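# Flip the toast in the pan with a spatula

## Task

Flip the toast slice over with the turner (steel spatula) so it rests flat inside the frying pan with its browned side up, then set the turner down on the table clear of both the pan and the hot plate. Neither hand nor arm, alone or together, may ever contact the toast, the heating plate of the hot plate, or any part of the pan other than its plastic handle; one such contact fails the task immediately. The pan and hot plate are free to move, and at the end the pan must sit level and centred on the hot plate. Either arm may do any step.

## Robot and tools

Robot: two arms, left_arm and right_arm, mounted facing each other across the table. Each carries an identical right-handed five-finger hand, so hand axes and numbers mean the same on both; they are not mirrored.

Scene frame: origin on the table top halfway between the nominal arm bases, z = 0 at the table surface, +z up, left_arm's base on the +y side (image sides do not follow arm names). Reported positions (m), quaternions (wxyz) and velocities (m/s, rad/s) are in this frame and may be a few cm off.

Hand point: a spot 0.05 m in front of the palm where index pad meets thumb tip in a pinch. Its +z runs along the straight fingers (which extend 0.06-0.07 m past it), +y points out of the palm, +x goes across the palm toward the little finger. A wrist bracket on the little-finger side reaches 0.10 m across from the point and can strike objects.

Row layout (used by execute_actions and move): 28 numbers, each in [-1, 1], always for both arms. First left_arm: dx, dy, dz, rx, ry, rz, then little, ring, middle, index, thumb_bend, thumb_turn, force_limit, speed. Then right_arm with the same 14. The six pose numbers are an offset, not a pose: they are measured along the axes of that arm's current Hand target, starting from that Hand target. 1.0 equals 0.6 m for dx/dy/dz and 180 degrees for rx/ry/rz, which together form one rotation vector. All zeros re-requests the current Hand target. Finger numbers are absolute targets: +1 open/straight, -1 closed; thumb_turn +1 beside the palm, -1 in front of it. A pinch is roughly index -0.22, thumb_bend -0.75, thumb_turn -0.57. force_limit maps -1..+1 to about 0..10 N at the fingertip (15 N for the two thumb motors); speed maps -1..+1 to near zero..full (full travel in 0.6 s). There is no 'no change' value: to keep a hand as it is, resend the eight hand numbers last actually sent; if none were sent yet, send hand_measured plus hand_force_limit and hand_speed. For gentle grips close at speed -0.9 or lower. A wrap grip takes objects 0.035-0.08 m thick with the thumb turned in first; thinner ones down to ~0.025 m by closing thumb then fingers.

execute_actions(actions, cameras): actions is a list of actions; each action is a list of up to 15 rows, each row one 1/30 s step, the last row held to fill 15 steps. Every row in an action counts from the Hand target at that action's start, so repeating an offset keeps moving further. An empty list just returns state and images. cameras picks images: cam_high, cam_low, cam_left_wrist, cam_right_wrist (all 672x504); omitted, null or ["all"] gives all, [] gives none.

move(target, speed, blend, stop_force, zero, blocking, cameras): drives each hand point in a straight line to the offset given by one row, or through a list of up to 15 rows, all offsets counted from the same starting Hand targets. speed in m/s, 0.002-0.5, default 0.25 (turns up to twice that in rad/s), one value or one per target. blend in m rounds corners in a list. stop_force in N, 3-40, one value for both arms: an arm halts when it feels that much resistance along its path, then backs to just before contact; unreliable while the hand is rotating. zero (only with stop_force, default true) re-zeroes moving arms before starting. blocking=false returns after 0.5 s while the move continues (not allowed with stop_force). Moves do not avoid obstacles or the other arm and last 0.5-10 s. The result adds a 'move:' line: done, off_target, moving, held or fault, plus limits such as paced (pose clipped) or held (steps withheld). Avoid paths near an arm's own base.

wait(seconds 0-10, cameras): lets time pass holding last commands. stop(cameras): brakes a running move. zoom_image(camera, region [x0,y0,x1,y1], max 504x504 px, origin top-left): enlarges part of a recent image. show_instructions(): shows the reference pages. zero_wrist_force(arm): subtracts the current wrist reading from later ones. finished_scene(scene): ends the current scene, given by its number; irreversible.

Results: Hand target is the last commanded pose after clipping (the controller keeps commands within 150 mm and 16 degrees of the measured pose); the hand often rests a little short, and the next command, even zeros, asks again. Joint positions, velocities ('within noise' when still) and torques (positive toward larger joint values); Wrist force/torque in the end-effector axes plus a peak line; hand_measured, hand_stopped_by (moving, target, force, stalled, fault) and hand_load_n (positive pushes a finger open; a lost grip shows as load near 0), listed in the same six-motor order. MOTOR HOT appears at 70 °C; 85 °C brakes the arm for 30-60 s.

Cautions: arms are stiff, so a target even slightly past a firm contact may trigger a fault stop of 10 s. Torque faults occur at contact torques of 138 N m (shoulder pan, shoulder lift, elbow) or 25.7 N m (each wrist joint); force faults near 150 N on any part. Approach slowly, use stop_force for contacts, move away without it. Never let the toast, pan, turner or hot plate fall or get knocked off the table, don't drop or release moving items, avoid slams, hard presses, arm-to-arm collisions and heavy finger loads. Loose objects may be nudged occasionally.

Each tool is called after "Emit:" as a command line: name --argument value for each argument, lists and objects as JSON in quotes; but a table of rows of numbers goes row by row, as --pt "numbers of a row", without its own name.

Reference images:

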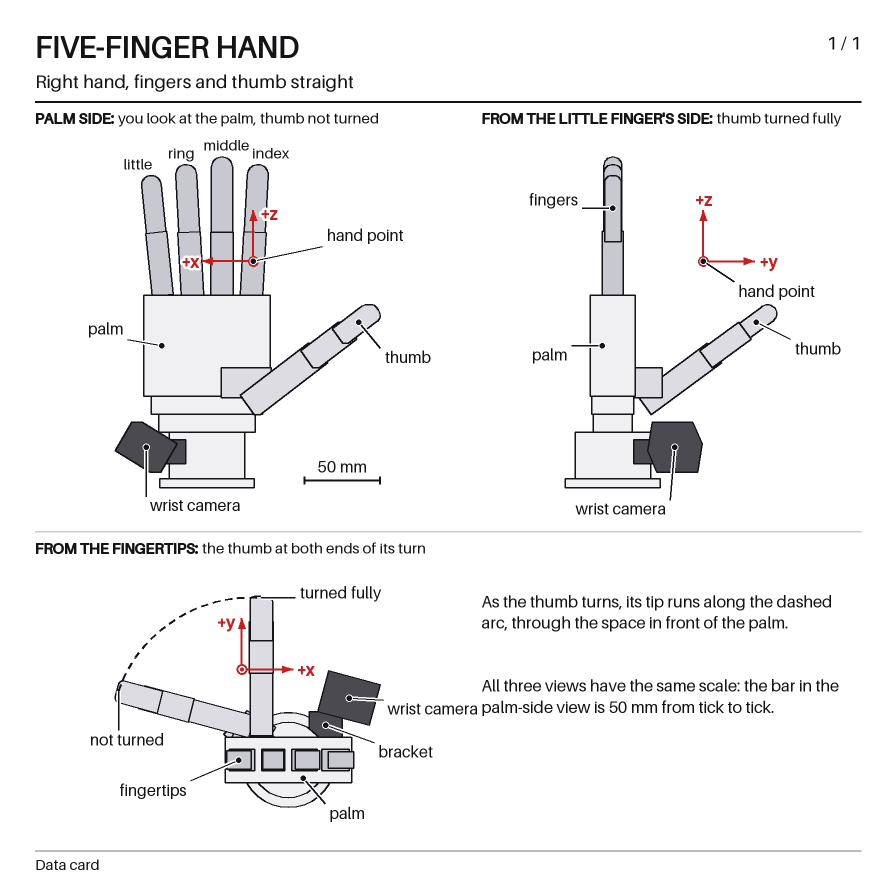

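## Session

Emit:
execute_actions --actions '[]'

Scene clock: 0.00 s.
left_arm: end_effector_position=(+0.2969, +0.4938, +0.4824) hand_measured=(+1.000, +1.000, +1.000, +1.000, +1.000, +1.000) hand_load_n=(+0.0, +0.0, +0.0, +0.0, +0.0, +0.0) hand_stopped_by=(target, target, target, target, target, target) hand_force_limit=0.00 hand_speed=-0.80 end_effector_quat_wxyz=(-0.006, +0.385, +0.923, -0.003) | right_arm: end_effector_position=(+0.0953, -0.2419, +0.4797) hand_measured=(+1.000, +1.000, +1.000, +1.000, +1.000, +1.000) hand_load_n=(+0.0, +0.0, +0.0, +0.0, +0.0, +0.0) hand_stopped_by=(target, target, target, target, target, target) hand_force_limit=0.00 hand_speed=-0.80 end_effector_quat_wxyz=(-0.007, -0.356, +0.934, -0.006)
Joint positions: left_arm=[0.529 -1.734 1.339 1.972 1.583 -1.86] | right_arm=[-1.16 -1.722 1.339 1.969 1.583 -1.909]
Joint velocities: within noise
Joint torques (N m): no reading
Wrist force (N): no reading
Wrist torque (N m): no reading
Wrist force, peak (N): no reading
Hand target: left_arm +0.2969, +0.4938, +0.4824; -0.006, +0.385, +0.923, -0.003 | right_arm +0.0953, -0.2419, +0.4797; -0.007, -0.356, +0.934, -0.006

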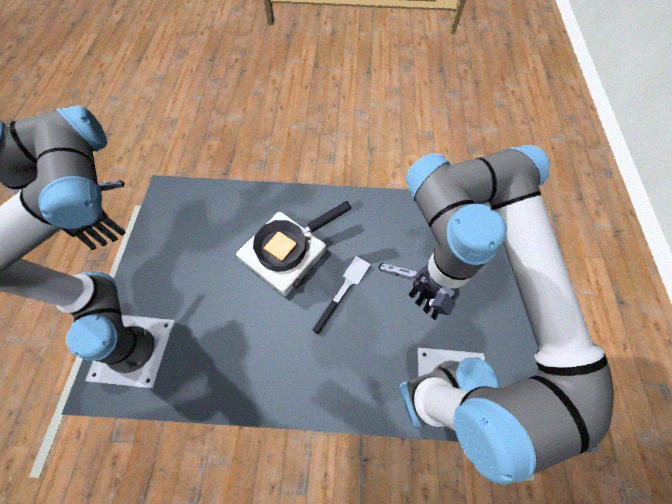

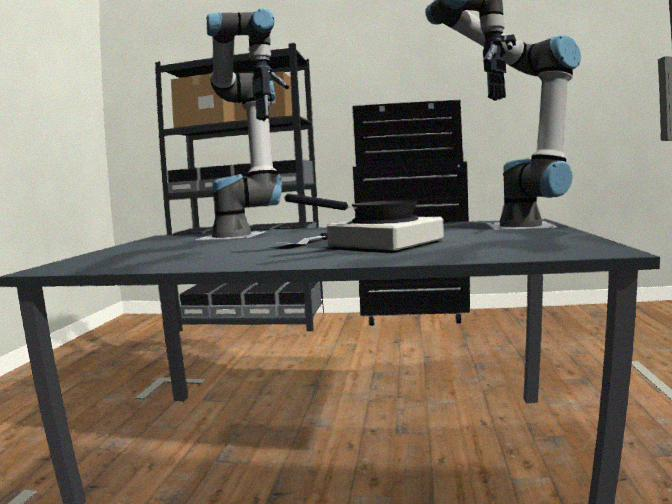

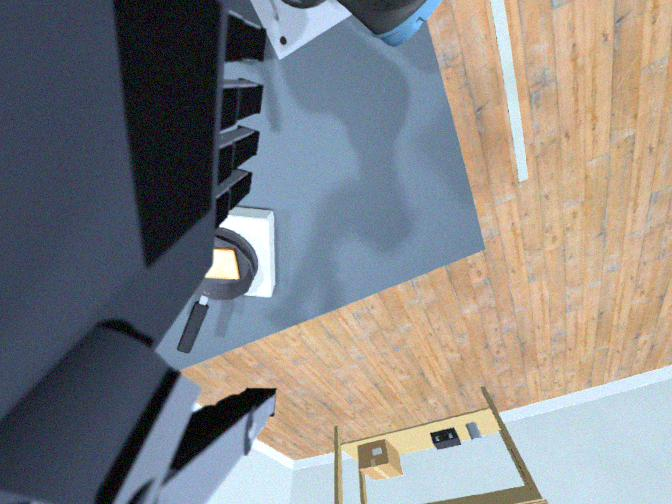

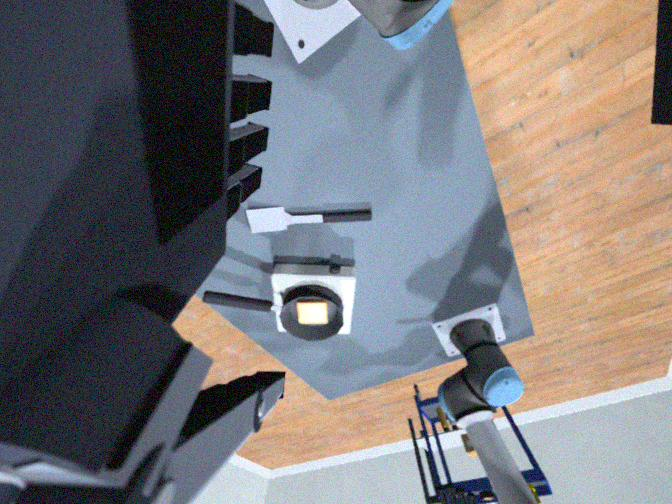

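Emit:
zoom_image --camera "cam_high" --region '[220, 180, 400, 345]'

Emit:
zoom_image --camera "cam_low" --region '[260, 170, 470, 270]'

Emit:
zoom_image --camera "cam_right_wrist" --region '[190, 180, 390, 350]'

Emit:
zoom_image --camera "cam_high" --region '[0, 80, 500, 500]'

Scaled by 2.800.

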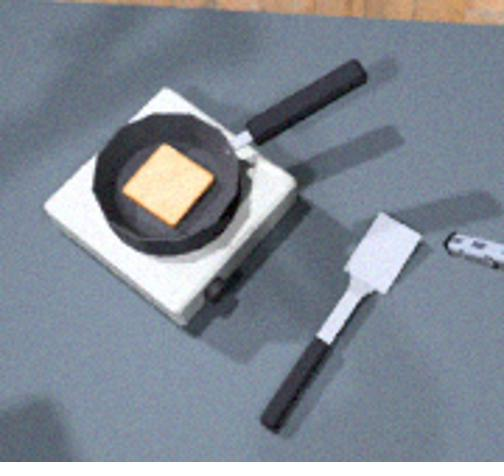

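Scaled by 2.400.

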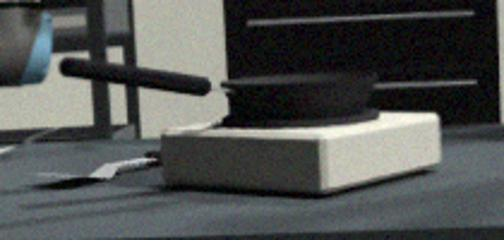

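Scaled by 2.520.

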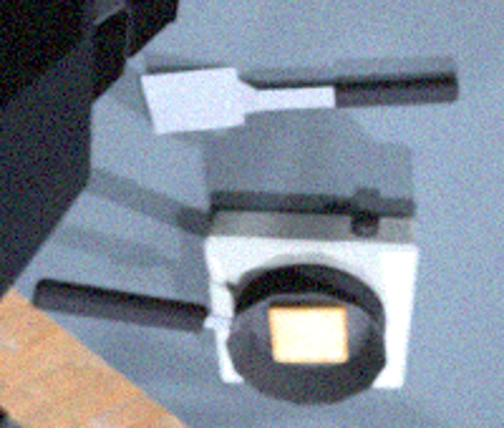

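Scaled by 1.008.

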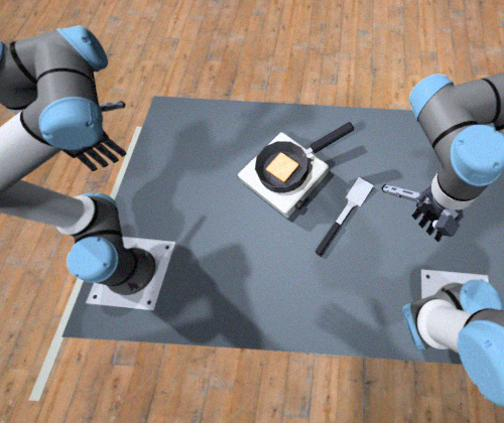

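Emit:
zoom_image --camera "cam_high" --region '[50, 290, 200, 430]'

Emit:
zoom_image --camera "cam_high" --region '[380, 300, 600, 480]'

Scaled by 3.360.

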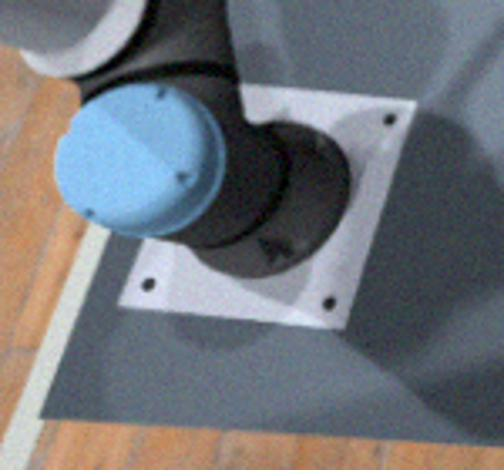

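Scaled by 2.291.

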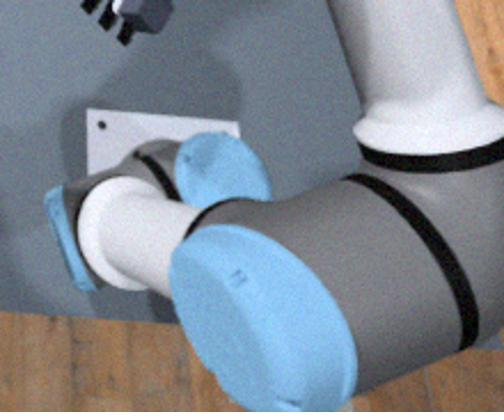

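Emit:
move --target '[0,0,0,0,0,0,1,1,1,1,1,1,0,-0.8,-0.276,0.0707,0.15,0,0,-0.606,1,1,1,1,1,-1,0,0.3]' --speed 0.3

Scene clock: 88.97 s.
left_arm: end_effector_position=(+0.2969, +0.4938, +0.4824) hand_measured=(+1.000, +1.000, +1.000, +1.000, +1.000, +1.000) hand_load_n=(+0.0, +0.0, +0.0, +0.0, +0.0, -0.5) hand_stopped_by=(target, target, target, target, target, target) hand_force_limit=0.00 hand_speed=-0.80 end_effector_quat_wxyz=(-0.006, +0.385, +0.923, -0.003) | right_arm: end_effector_position=(+0.1898, -0.1016, +0.3865) hand_measured=(+1.000, +1.000, +1.000, +1.000, +1.000, -1.000) hand_load_n=(+0.0, +0.0, +0.0, +0.0, +0.0, +0.0) hand_stopped_by=(target, target, target, target, target, target) hand_force_limit=0.00 hand_speed=0.30 end_effector_quat_wxyz=(-0.009, -0.968, +0.252, +0.002)
Joint positions: left_arm=[0.529 -1.734 1.339 1.972 1.583 -1.86] | right_arm=[-0.784 -1.019 0.736 1.871 1.576 -3.437]
Joint velocities: within noise
Joint torques (N m): left_arm=[-2.75 -6.45 -18.01 2 0.14 -0.23] | right_arm=[11.11 -30.3 -32.45 4.04 -1.55 -2.6]
Wrist force (N): left_arm=[0.0 0.0 0.2] | right_arm=[0.3 0.1 -0.3]
Wrist torque (N m): left_arm=[-0.03 -0.02 0.00] | right_arm=[0.03 -0.04 0.04]
Wrist force, peak (N): left_arm=[-0.5 0.0 0.1] | right_arm=[0.7 -0.1 -0.3]
Hand target: left_arm +0.2969, +0.4938, +0.4824; -0.006, +0.385, +0.923, -0.003 | right_arm +0.1898, -0.1016, +0.3865; +0.009, +0.968, -0.252, -0.002
Off the commanded pose: left_arm 0.000 m, 0 deg | right_arm 0.000 m, 0 deg.
move: done

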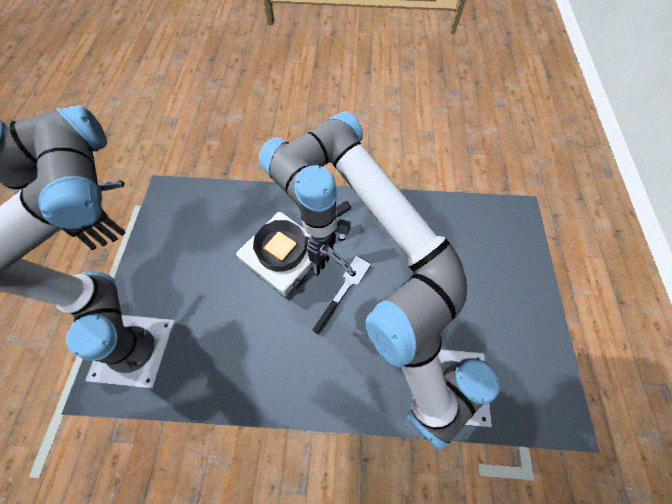

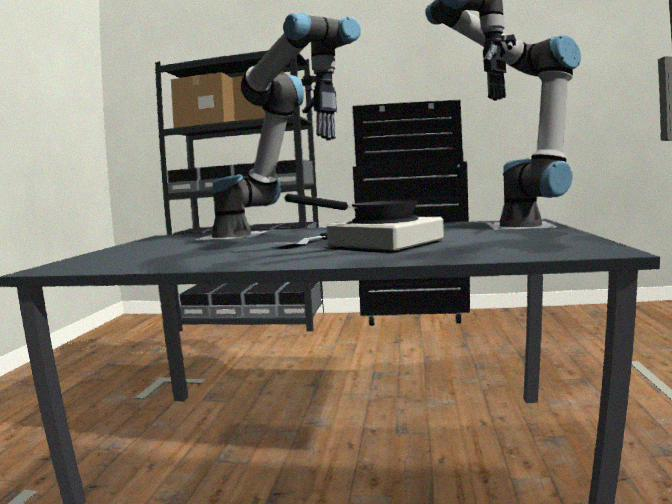

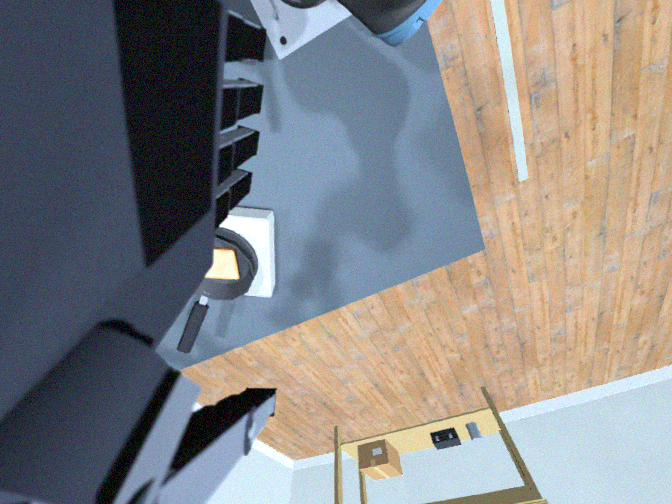

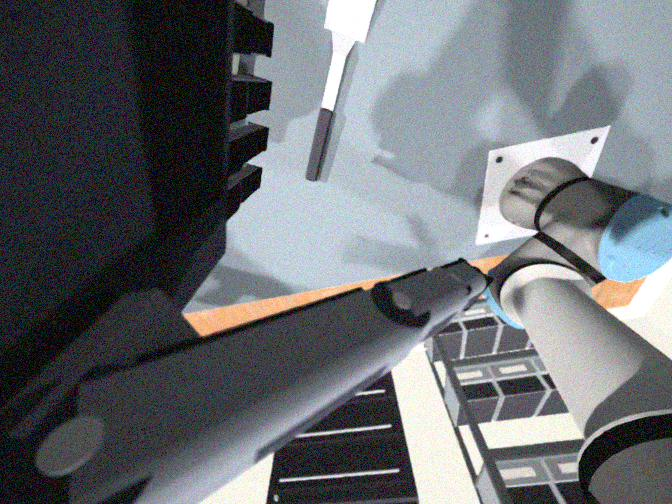

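Emit:
zoom_image --camera "cam_right_wrist" --region '[200, 0, 500, 225]'

Emit:
move --target '[0,0,0,0,0,0,1,1,1,1,1,1,0,-0.8,0,0,0.2,0,0,0,1,1,1,1,1,-1,0,0.3]' --speed 0.3

Emit:
zoom_image --camera "cam_right_wrist" --region '[200, 0, 500, 225]'

Emit:
zoom_image --camera "cam_high" --region '[220, 180, 400, 345]'

Scaled by 1.680.

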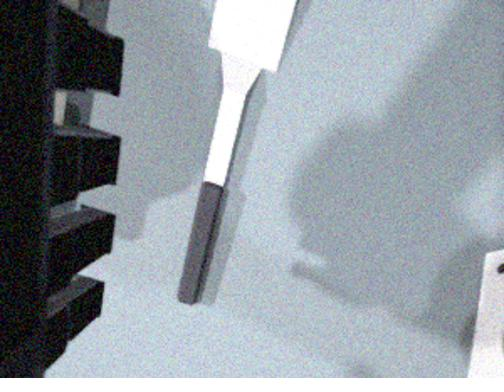

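Scene clock: 95.33 s.
left_arm: end_effector_position=(+0.2969, +0.4938, +0.4824) hand_measured=(+1.000, +1.000, +1.000, +1.000, +1.000, +1.000) hand_load_n=(+0.0, +0.0, +0.0, +0.0, +0.0, +0.0) hand_stopped_by=(target, target, target, target, target, target) hand_force_limit=0.00 hand_speed=-0.80 end_effector_quat_wxyz=(-0.006, +0.385, +0.923, -0.003) | right_arm: end_effector_position=(+0.1888, -0.1035, +0.2666) hand_measured=(+1.000, +1.000, +1.000, +1.000, +1.000, -1.000) hand_load_n=(+0.0, +0.0, +0.0, +0.0, +0.0, +0.0) hand_stopped_by=(target, target, target, target, target, target) hand_force_limit=0.00 hand_speed=0.30 end_effector_quat_wxyz=(-0.009, -0.968, +0.252, +0.002)
Joint positions: left_arm=[0.529 -1.734 1.339 1.972 1.583 -1.86] | right_arm=[-0.785 -1.066 1.118 1.536 1.577 -3.438]
Joint velocities: within noise
Joint torques (N m): left_arm=[-4.73 -1.77 -17.99 1.64 0.26 -0.19] | right_arm=[-12.53 -55.41 -4.1 0.74 -1.57 -2.75]
Wrist force (N): left_arm=[0.2 0.1 -0.1] | right_arm=[0.4 -0.4 -0.5]
Wrist torque (N m): left_arm=[0.01 -0.04 0.02] | right_arm=[0.00 -0.04 0.01]
Wrist force, peak (N): left_arm=[-0.5 0.0 -0.1] | right_arm=[0.3 0.4 -1.6]
Hand target: left_arm +0.2969, +0.4938, +0.4824; -0.006, +0.385, +0.923, -0.003 | right_arm +0.1888, -0.1035, +0.2665; +0.009, +0.968, -0.252, -0.002
Off the commanded pose: left_arm 0.000 m, 0 deg | right_arm 0.000 m, 0 deg.
move: done

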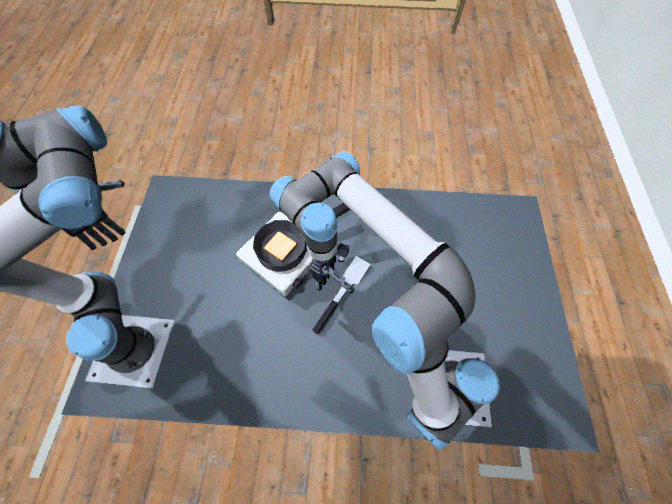

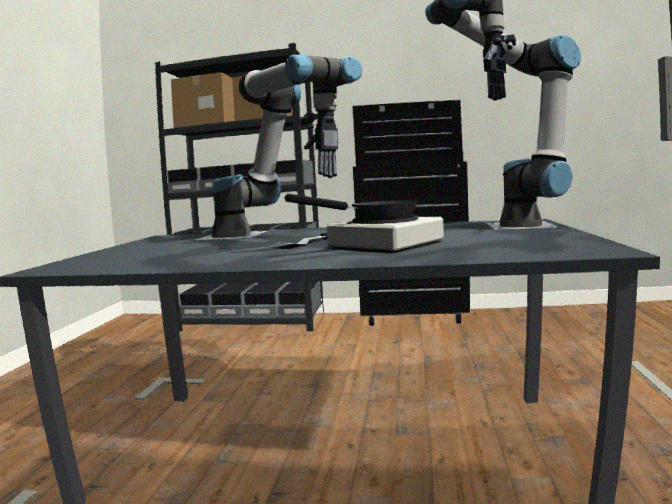

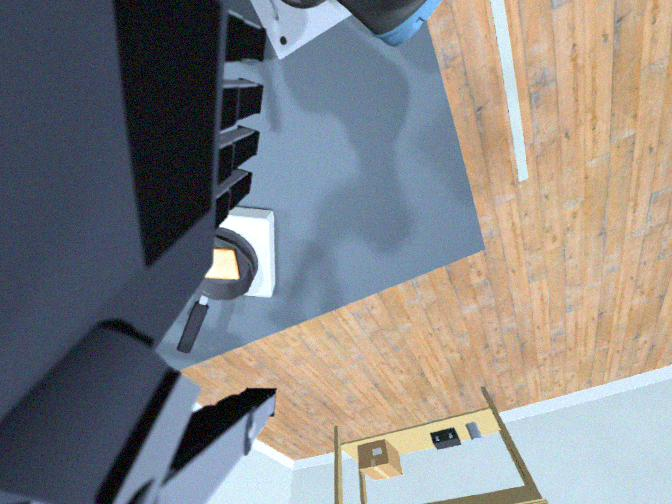

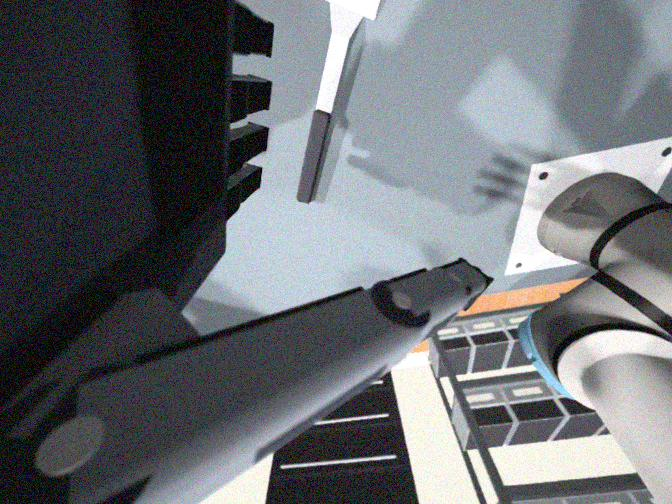

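Scaled by 1.680.

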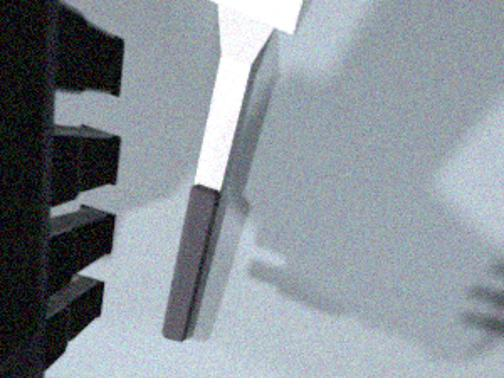

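Scaled by 2.800.

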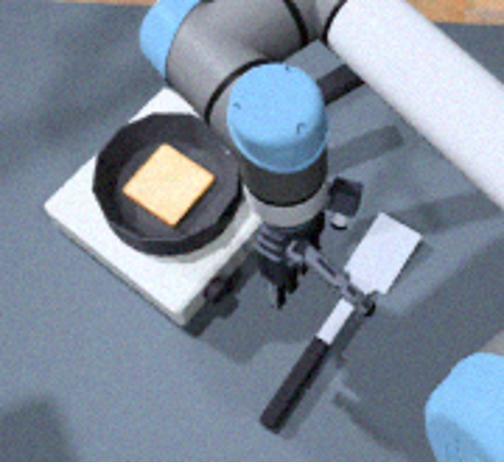

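Emit:
move --target '[0,0,0,0,0,0,1,1,1,1,1,1,0,-0.8,0,0,0,0,0,0,1,1,1,-0.22,-0.75,-0.57,0,0.3]' --cameras '["cam_right_wrist"]'

Emit:
zoom_image --camera "cam_right_wrist" --region '[180, 0, 520, 255]'

Scene clock: 111.67 s.
left_arm: end_effector_position=(+0.2969, +0.4938, +0.4824) hand_measured=(+1.000, +1.000, +1.000, +1.000, +1.000, +1.000) hand_load_n=(+0.0, +0.0, +0.0, +0.0, +0.0, +0.0) hand_stopped_by=(target, target, target, target, target, target) hand_force_limit=0.00 hand_speed=-0.80 end_effector_quat_wxyz=(-0.006, +0.385, +0.923, -0.003) | right_arm: end_effector_position=(+0.1888, -0.1035, +0.2665) hand_measured=(+1.000, +1.000, +1.000, -0.220, -0.748, -0.570) hand_load_n=(+0.0, +0.0, +0.0, +1.5, +1.5, +0.0) hand_stopped_by=(target, target, target, target, target, target) hand_force_limit=0.00 hand_speed=0.30 end_effector_quat_wxyz=(-0.009, -0.968, +0.252, +0.002)
Joint positions: left_arm=[0.529 -1.734 1.339 1.972 1.583 -1.86] | right_arm=[-0.785 -1.066 1.119 1.536 1.576 -3.438]
Joint velocities: within noise
Joint torques (N m): left_arm=[-5.96 -2.85 -17.84 1.13 0.48 -0.22] | right_arm=[-12.64 -55.31 -7.99 1.04 -1.41 -2.67]
Wrist force (N): left_arm=[-0.1 0.0 -0.2] | right_arm=[0.5 -0.2 -0.4]
Wrist torque (N m): left_arm=[0.00 0.03 0.00] | right_arm=[0.01 -0.07 0.03]
Wrist force, peak (N): left_arm=[-0.3 0.4 0.2] | right_arm=[0.7 -0.1 -0.2]
Hand target: left_arm +0.2969, +0.4938, +0.4824; -0.006, +0.385, +0.923, -0.003 | right_arm +0.1888, -0.1035, +0.2665; +0.009, +0.968, -0.252, -0.002
Off the commanded pose: left_arm 0.000 m, 0 deg | right_arm 0.000 m, 0 deg.
move: done
Images, in order (width x height): cam_right_wrist 672x504.

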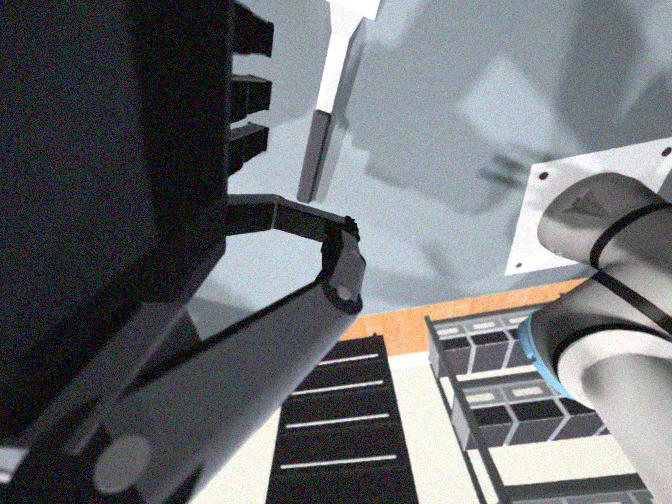

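Scaled by 1.482.

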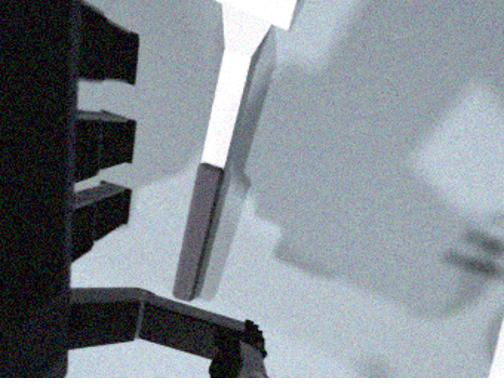

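Emit:
move --target '[0,0,0,0,0,0,1,1,1,1,1,1,0,-0.8,0.03,0,0.15,0,0,0,1,1,1,1,1,-1,0,0.3]' --speed 0.2 --cameras '["cam_high","cam_right_wrist"]'

Emit:
zoom_image --camera "cam_right_wrist" --region '[180, 0, 520, 255]'

Emit:
zoom_image --camera "cam_high" --region '[220, 180, 400, 345]'

Scene clock: 148.73 s.
left_arm: end_effector_position=(+0.2969, +0.4938, +0.4824) hand_measured=(+1.000, +1.000, +1.000, +1.000, +1.000, +1.000) hand_load_n=(+0.0, +0.0, +0.0, +0.0, +0.0, +0.0) hand_stopped_by=(target, target, target, target, target, target) hand_force_limit=0.00 hand_speed=-0.80 end_effector_quat_wxyz=(-0.006, +0.385, +0.923, -0.003) | right_arm: end_effector_position=(+0.2037, -0.1138, +0.1765) hand_measured=(+1.000, +1.000, +1.000, +1.000, +1.000, -1.000) hand_load_n=(+0.0, +0.0, +0.0, +0.0, +0.0, +0.0) hand_stopped_by=(target, target, target, target, target, target) hand_force_limit=0.00 hand_speed=0.30 end_effector_quat_wxyz=(-0.009, -0.968, +0.252, +0.002)
Joint positions: left_arm=[0.529 -1.734 1.339 1.972 1.583 -1.86] | right_arm=[-0.821 -1.032 1.299 1.322 1.577 -3.474]
Joint velocities: within noise
Joint torques (N m): left_arm=[-5.1 -3.94 -16.35 1.24 0.81 -0.47] | right_arm=[-12.64 -29.28 -4.37 0.85 -1.61 -2.69]
Wrist force (N): left_arm=[0.0 -0.1 0.0] | right_arm=[0.6 0.1 -0.4]
Wrist torque (N m): left_arm=[-0.01 0.00 0.00] | right_arm=[0.05 -0.07 0.06]
Wrist force, peak (N): left_arm=[-0.4 0.3 0.0] | right_arm=[-0.2 -0.2 -1.5]
Hand target: left_arm +0.2969, +0.4938, +0.4824; -0.006, +0.385, +0.923, -0.003 | right_arm +0.2037, -0.1138, +0.1765; +0.009, +0.968, -0.252, -0.002
Off the commanded pose: left_arm 0.000 m, 0 deg | right_arm 0.000 m, 0 deg.
move: done
Images, in order (width x height): cam_high 672x504, cam_right_wrist 672x504.

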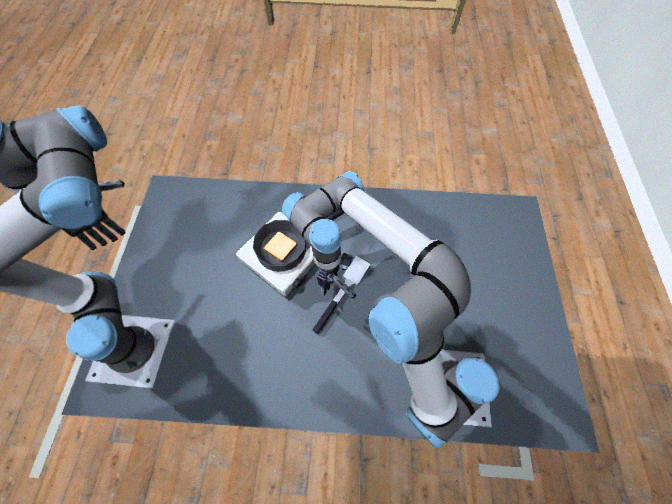

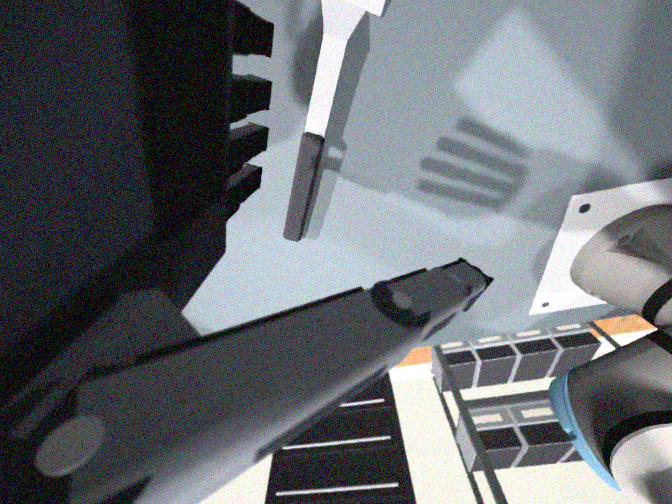

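Scaled by 1.482.

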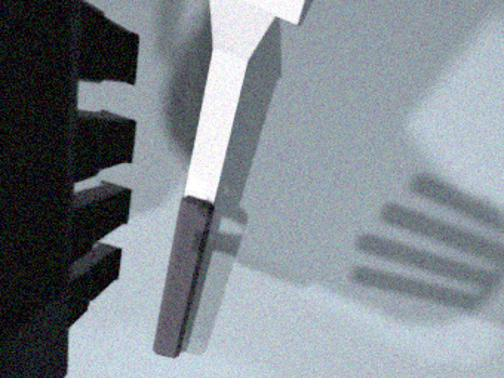

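Scaled by 2.800.

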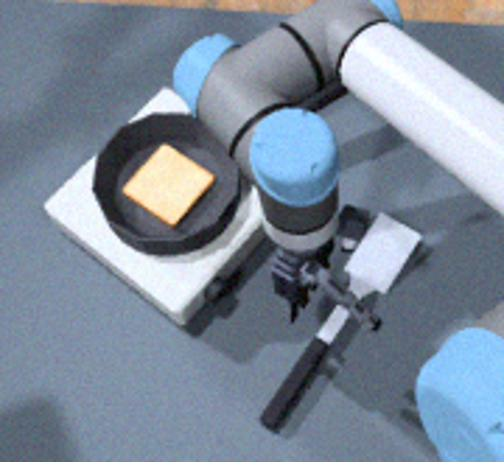

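Emit:
move --target '[0,0,0,0,0,0,1,1,1,1,1,1,0,-0.8,-0.1,-0.051,0.05,0.25,0,0,1,1,1,1,1,-1,0,0.3]' --speed 0.25 --cameras '["cam_high","cam_right_wrist","cam_low"]'

Emit:
zoom_image --camera "cam_right_wrist" --region '[180, 0, 520, 255]'

Emit:
zoom_image --camera "cam_high" --region '[220, 180, 400, 345]'

Scene clock: 185.00 s.
left_arm: end_effector_position=(+0.2969, +0.4938, +0.4824) hand_measured=(+1.000, +1.000, +1.000, +1.000, +1.000, +1.000) hand_load_n=(+0.0, +0.0, +0.0, +0.0, +0.0, +0.0) hand_stopped_by=(target, target, target, target, target, target) hand_force_limit=0.00 hand_speed=-0.80 end_effector_quat_wxyz=(-0.006, +0.385, +0.923, -0.003) | right_arm: end_effector_position=(+0.1659, -0.0583, +0.1460) hand_measured=(+1.000, +1.000, +1.000, +1.000, +1.000, -1.000) hand_load_n=(+0.0, +0.0, +0.0, +0.0, +0.0, +0.0) hand_stopped_by=(target, target, target, target, target, target) hand_force_limit=0.00 hand_speed=0.30 end_effector_quat_wxyz=(+0.362, -0.898, +0.234, -0.094)
Joint positions: left_arm=[0.529 -1.734 1.339 1.972 1.583 -1.86] | right_arm=[-0.812 -1.491 1.886 0.436 1.349 -3.379]
Joint velocities: within noise
Joint torques (N m): left_arm=[-4.96 -3.39 -18.13 0.82 0.74 -0.35] | right_arm=[6.81 -36.37 -3.75 -0.91 -1.77 2.23]
Wrist force (N): left_arm=[0.1 0.3 0.1] | right_arm=[0.0 0.4 -0.2]
Wrist torque (N m): left_arm=[0.02 -0.01 0.02] | right_arm=[0.13 0.02 0.00]
Wrist force, peak (N): left_arm=[-0.4 0.2 0.1] | right_arm=[-0.4 0.8 -0.4]
Hand target: left_arm +0.2969, +0.4938, +0.4824; -0.006, +0.385, +0.923, -0.003 | right_arm +0.1659, -0.0583, +0.1459; -0.362, +0.898, -0.234, +0.094
Off the commanded pose: left_arm 0.000 m, 0 deg | right_arm 0.000 m, 0 deg.
move: done
Images, in order (width x height): cam_high 672x504, cam_low 672x504, cam_right_wrist 672x504.

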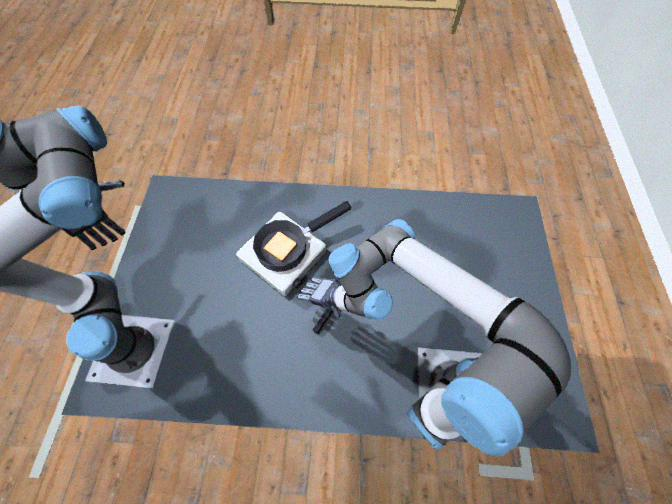

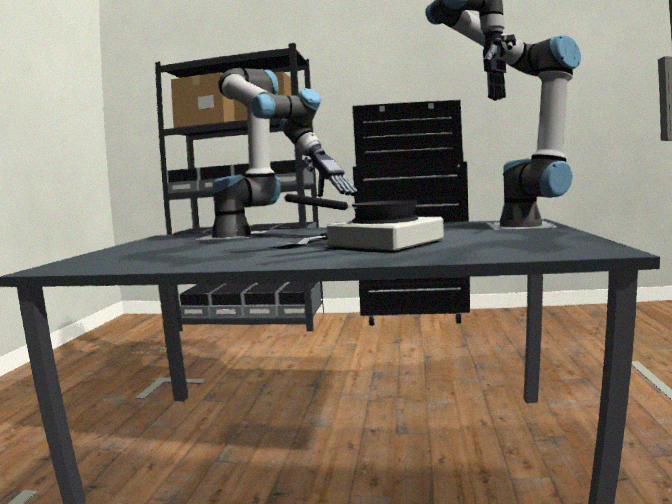

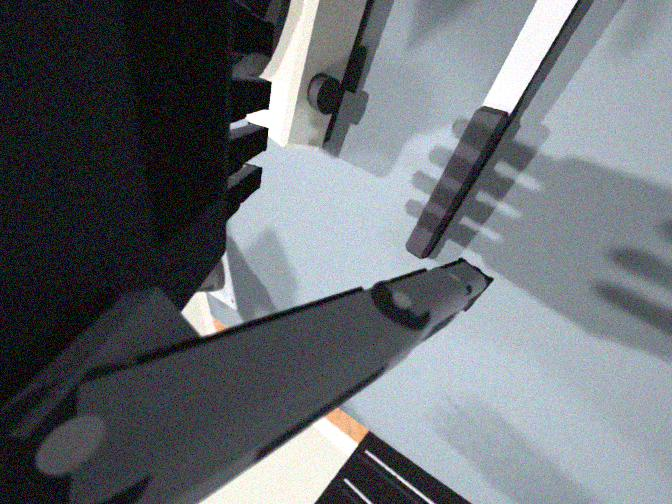

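Scaled by 1.482.

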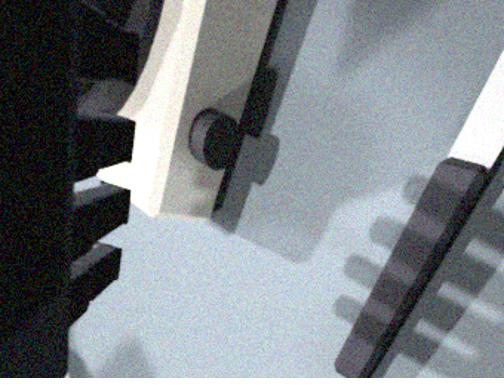

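Scaled by 2.800.

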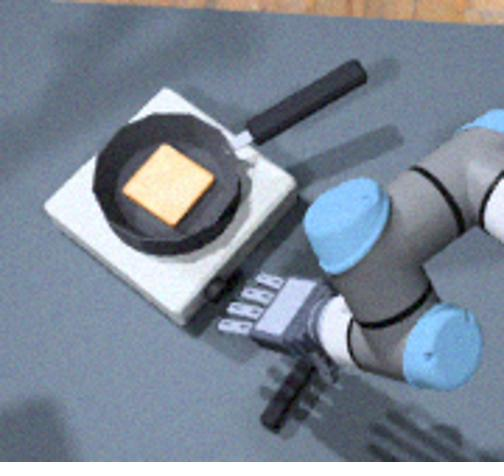

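Emit:
move --target '[0,0,0,0,0,0,1,1,1,1,1,1,0,-0.8,0.013,0.106,0.061,0.083,0,0,0.5,0.5,0.5,0.5,0.3,-1,0,0.3]' --speed 0.2 --cameras '["cam_high","cam_right_wrist","cam_low"]'

Emit:
zoom_image --camera "cam_right_wrist" --region '[180, 0, 580, 300]'

Emit:
zoom_image --camera "cam_high" --region '[260, 230, 400, 345]'

Emit:
zoom_image --camera "cam_low" --region '[260, 170, 470, 270]'

Scene clock: 217.47 s.
left_arm: end_effector_position=(+0.2969, +0.4938, +0.4824) hand_measured=(+1.000, +1.000, +1.000, +1.000, +1.000, +1.000) hand_load_n=(+0.0, +0.0, +0.0, +0.0, +0.0, +0.0) hand_stopped_by=(target, target, target, target, target, target) hand_force_limit=0.00 hand_speed=-0.80 end_effector_quat_wxyz=(-0.006, +0.385, +0.923, -0.003) | right_arm: end_effector_position=(+0.1628, -0.0799, +0.0755) hand_measured=(+0.500, +0.500, +0.500, +0.500, +0.300, -1.000) hand_load_n=(+0.0, +0.0, +0.0, +0.0, +0.0, +0.0) hand_stopped_by=(target, target, target, target, target, target) hand_force_limit=0.00 hand_speed=0.30 end_effector_quat_wxyz=(+0.475, -0.843, +0.219, -0.124)
Joint positions: left_arm=[0.529 -1.734 1.339 1.972 1.583 -1.86] | right_arm=[-0.935 -1.588 2.273 -0.095 1.192 -3.385]
Joint velocities: within noise
Joint torques (N m): left_arm=[-6.94 -3.08 -16.3 0.55 1.17 -0.26] | right_arm=[-13.14 -29.33 -2.35 -1.9 -1.89 2.34]
Wrist force (N): left_arm=[-0.2 0.3 0.2] | right_arm=[-0.5 0.9 -0.1]
Wrist torque (N m): left_arm=[0.03 0.02 0.00] | right_arm=[0.17 0.10 -0.01]
Wrist force, peak (N): left_arm=[-0.3 -0.1 0.5] | right_arm=[0.0 1.7 -0.3]
Hand target: left_arm +0.2969, +0.4938, +0.4824; -0.006, +0.385, +0.923, -0.003 | right_arm +0.1628, -0.0800, +0.0755; -0.476, +0.843, -0.219, +0.124
Off the commanded pose: left_arm 0.000 m, 0 deg | right_arm 0.000 m, 0 deg.
move: done
Images, in order (width x height): cam_high 672x504, cam_low 672x504, cam_right_wrist 672x504.

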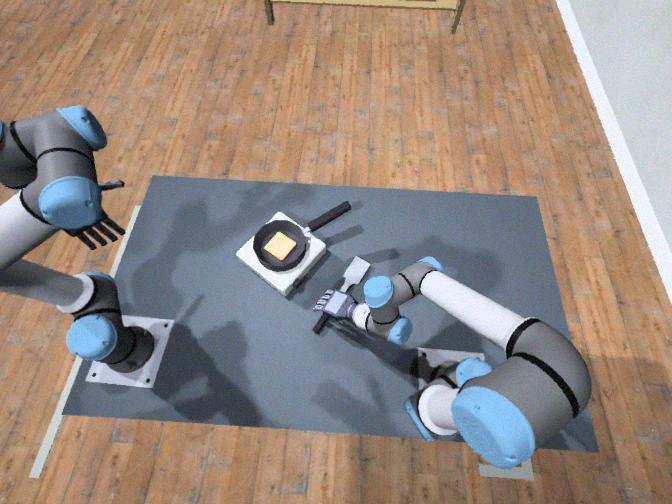

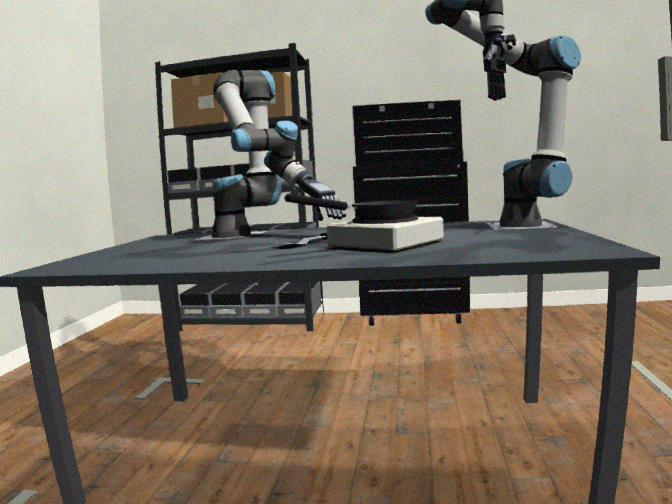

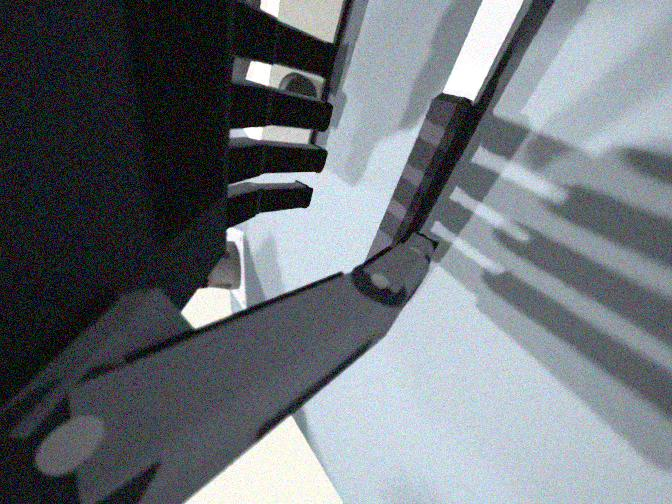

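Scaled by 1.260.

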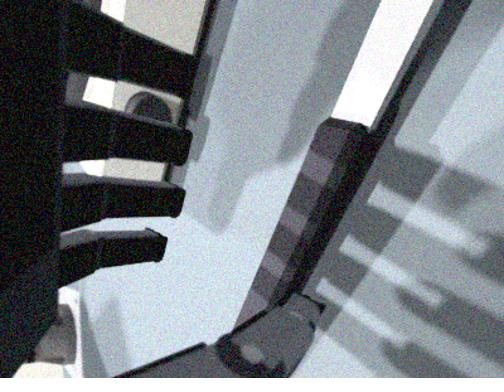

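Scaled by 3.600.

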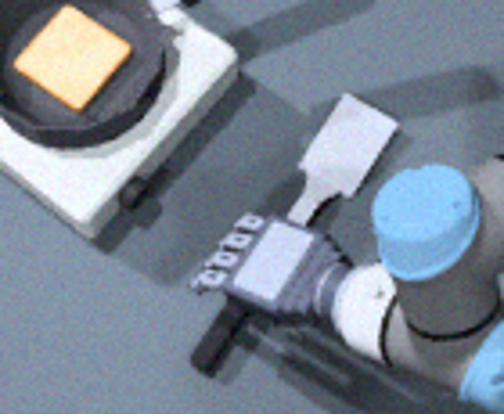

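Scaled by 2.400.

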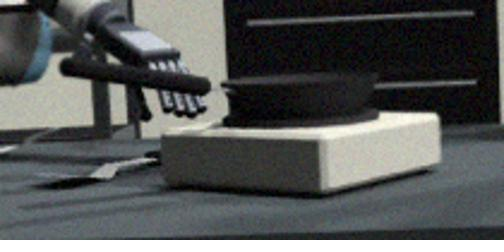

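Emit:
move --target '[0,0,0,0,0,0,1,1,1,1,1,1,0,-0.8,0,0.0643,0.0386,0,0,0,0.5,0.5,0.5,0.5,0.3,-1,0,0.3]' --speed 0.04 --stop_force 5 --cameras '["cam_high","cam_right_wrist","cam_low"]'

Emit:
zoom_image --camera "cam_right_wrist" --region '[180, 0, 580, 300]'

Emit:
zoom_image --camera "cam_high" --region '[260, 230, 400, 345]'

Scene clock: 233.77 s.
left_arm: end_effector_position=(+0.2969, +0.4938, +0.4824) hand_measured=(+1.000, +1.000, +1.000, +1.000, +1.000, +1.000) hand_load_n=(+0.0, +0.0, +0.0, +0.0, +0.0, +0.0) hand_stopped_by=(target, target, target, target, target, target) hand_force_limit=0.00 hand_speed=-0.80 end_effector_quat_wxyz=(-0.006, +0.385, +0.923, -0.003) | right_arm: end_effector_position=(+0.1628, -0.0801, +0.0305) hand_measured=(+0.500, +0.500, +0.500, +0.500, +0.300, -1.000) hand_load_n=(+0.0, +0.0, +0.0, +0.0, +0.0, +0.0) hand_stopped_by=(target, target, target, target, target, target) hand_force_limit=0.00 hand_speed=0.30 end_effector_quat_wxyz=(+0.476, -0.843, +0.219, -0.124)
Joint positions: left_arm=[0.529 -1.734 1.339 1.972 1.583 -1.86] | right_arm=[-0.936 -1.49 2.33 -0.249 1.192 -3.385]
Joint velocities: within noise
Joint torques (N m): left_arm=[-6.51 -4.11 -16.97 -0.09 1.15 -0.3] | right_arm=[9.96 -4.35 -1.02 -1.42 1.61 2.32]
Wrist force (N): left_arm=[-0.3 -0.1 0.1] | right_arm=[-0.3 0.5 -0.3]
Wrist torque (N m): left_arm=[-0.02 0.04 -0.01] | right_arm=[0.14 0.10 -0.01]
Wrist force, peak (N): left_arm=[-0.2 0.5 0.2] | right_arm=[-0.1 0.9 -0.2]
Hand target: left_arm +0.2969, +0.4938, +0.4824; -0.006, +0.385, +0.923, -0.003 | right_arm +0.1628, -0.0801, +0.0305; -0.476, +0.843, -0.219, +0.124
Off the commanded pose: left_arm 0.000 m, 0 deg | right_arm 0.000 m, 0 deg.
move: done
Images, in order (width x height): cam_high 672x504, cam_low 672x504, cam_right_wrist 672x504.

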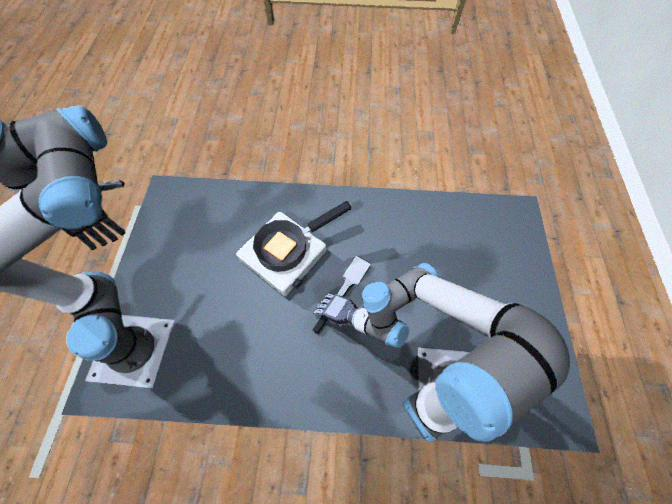

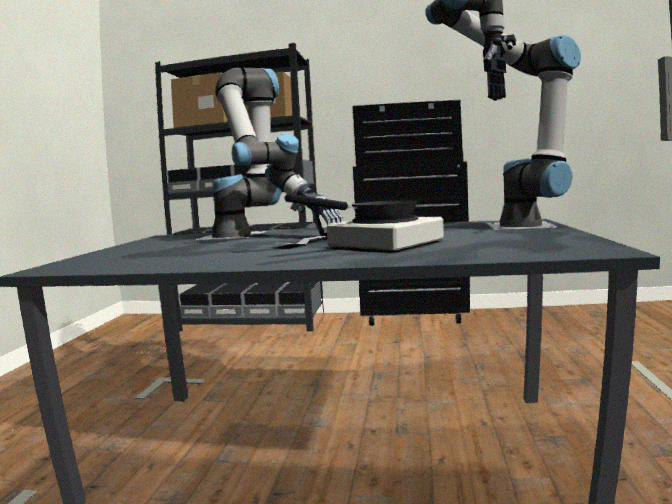

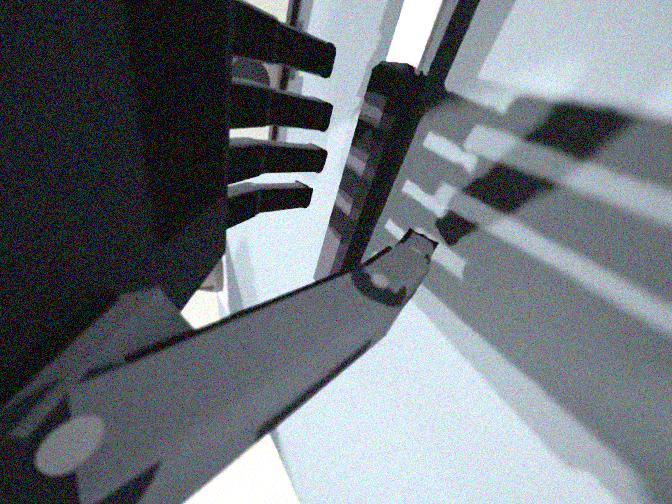

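Scaled by 1.260.

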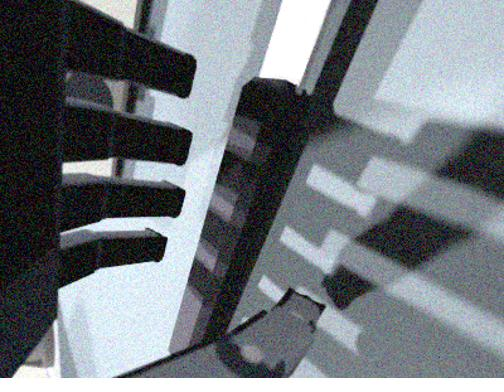

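Scaled by 3.600.

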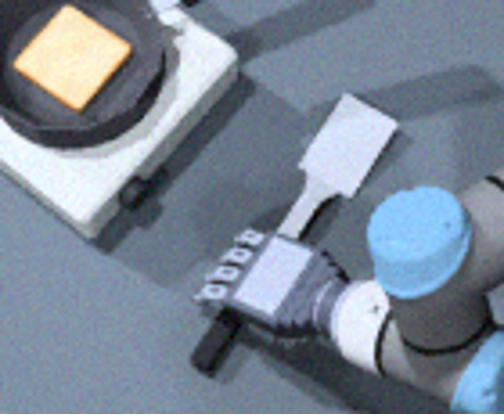

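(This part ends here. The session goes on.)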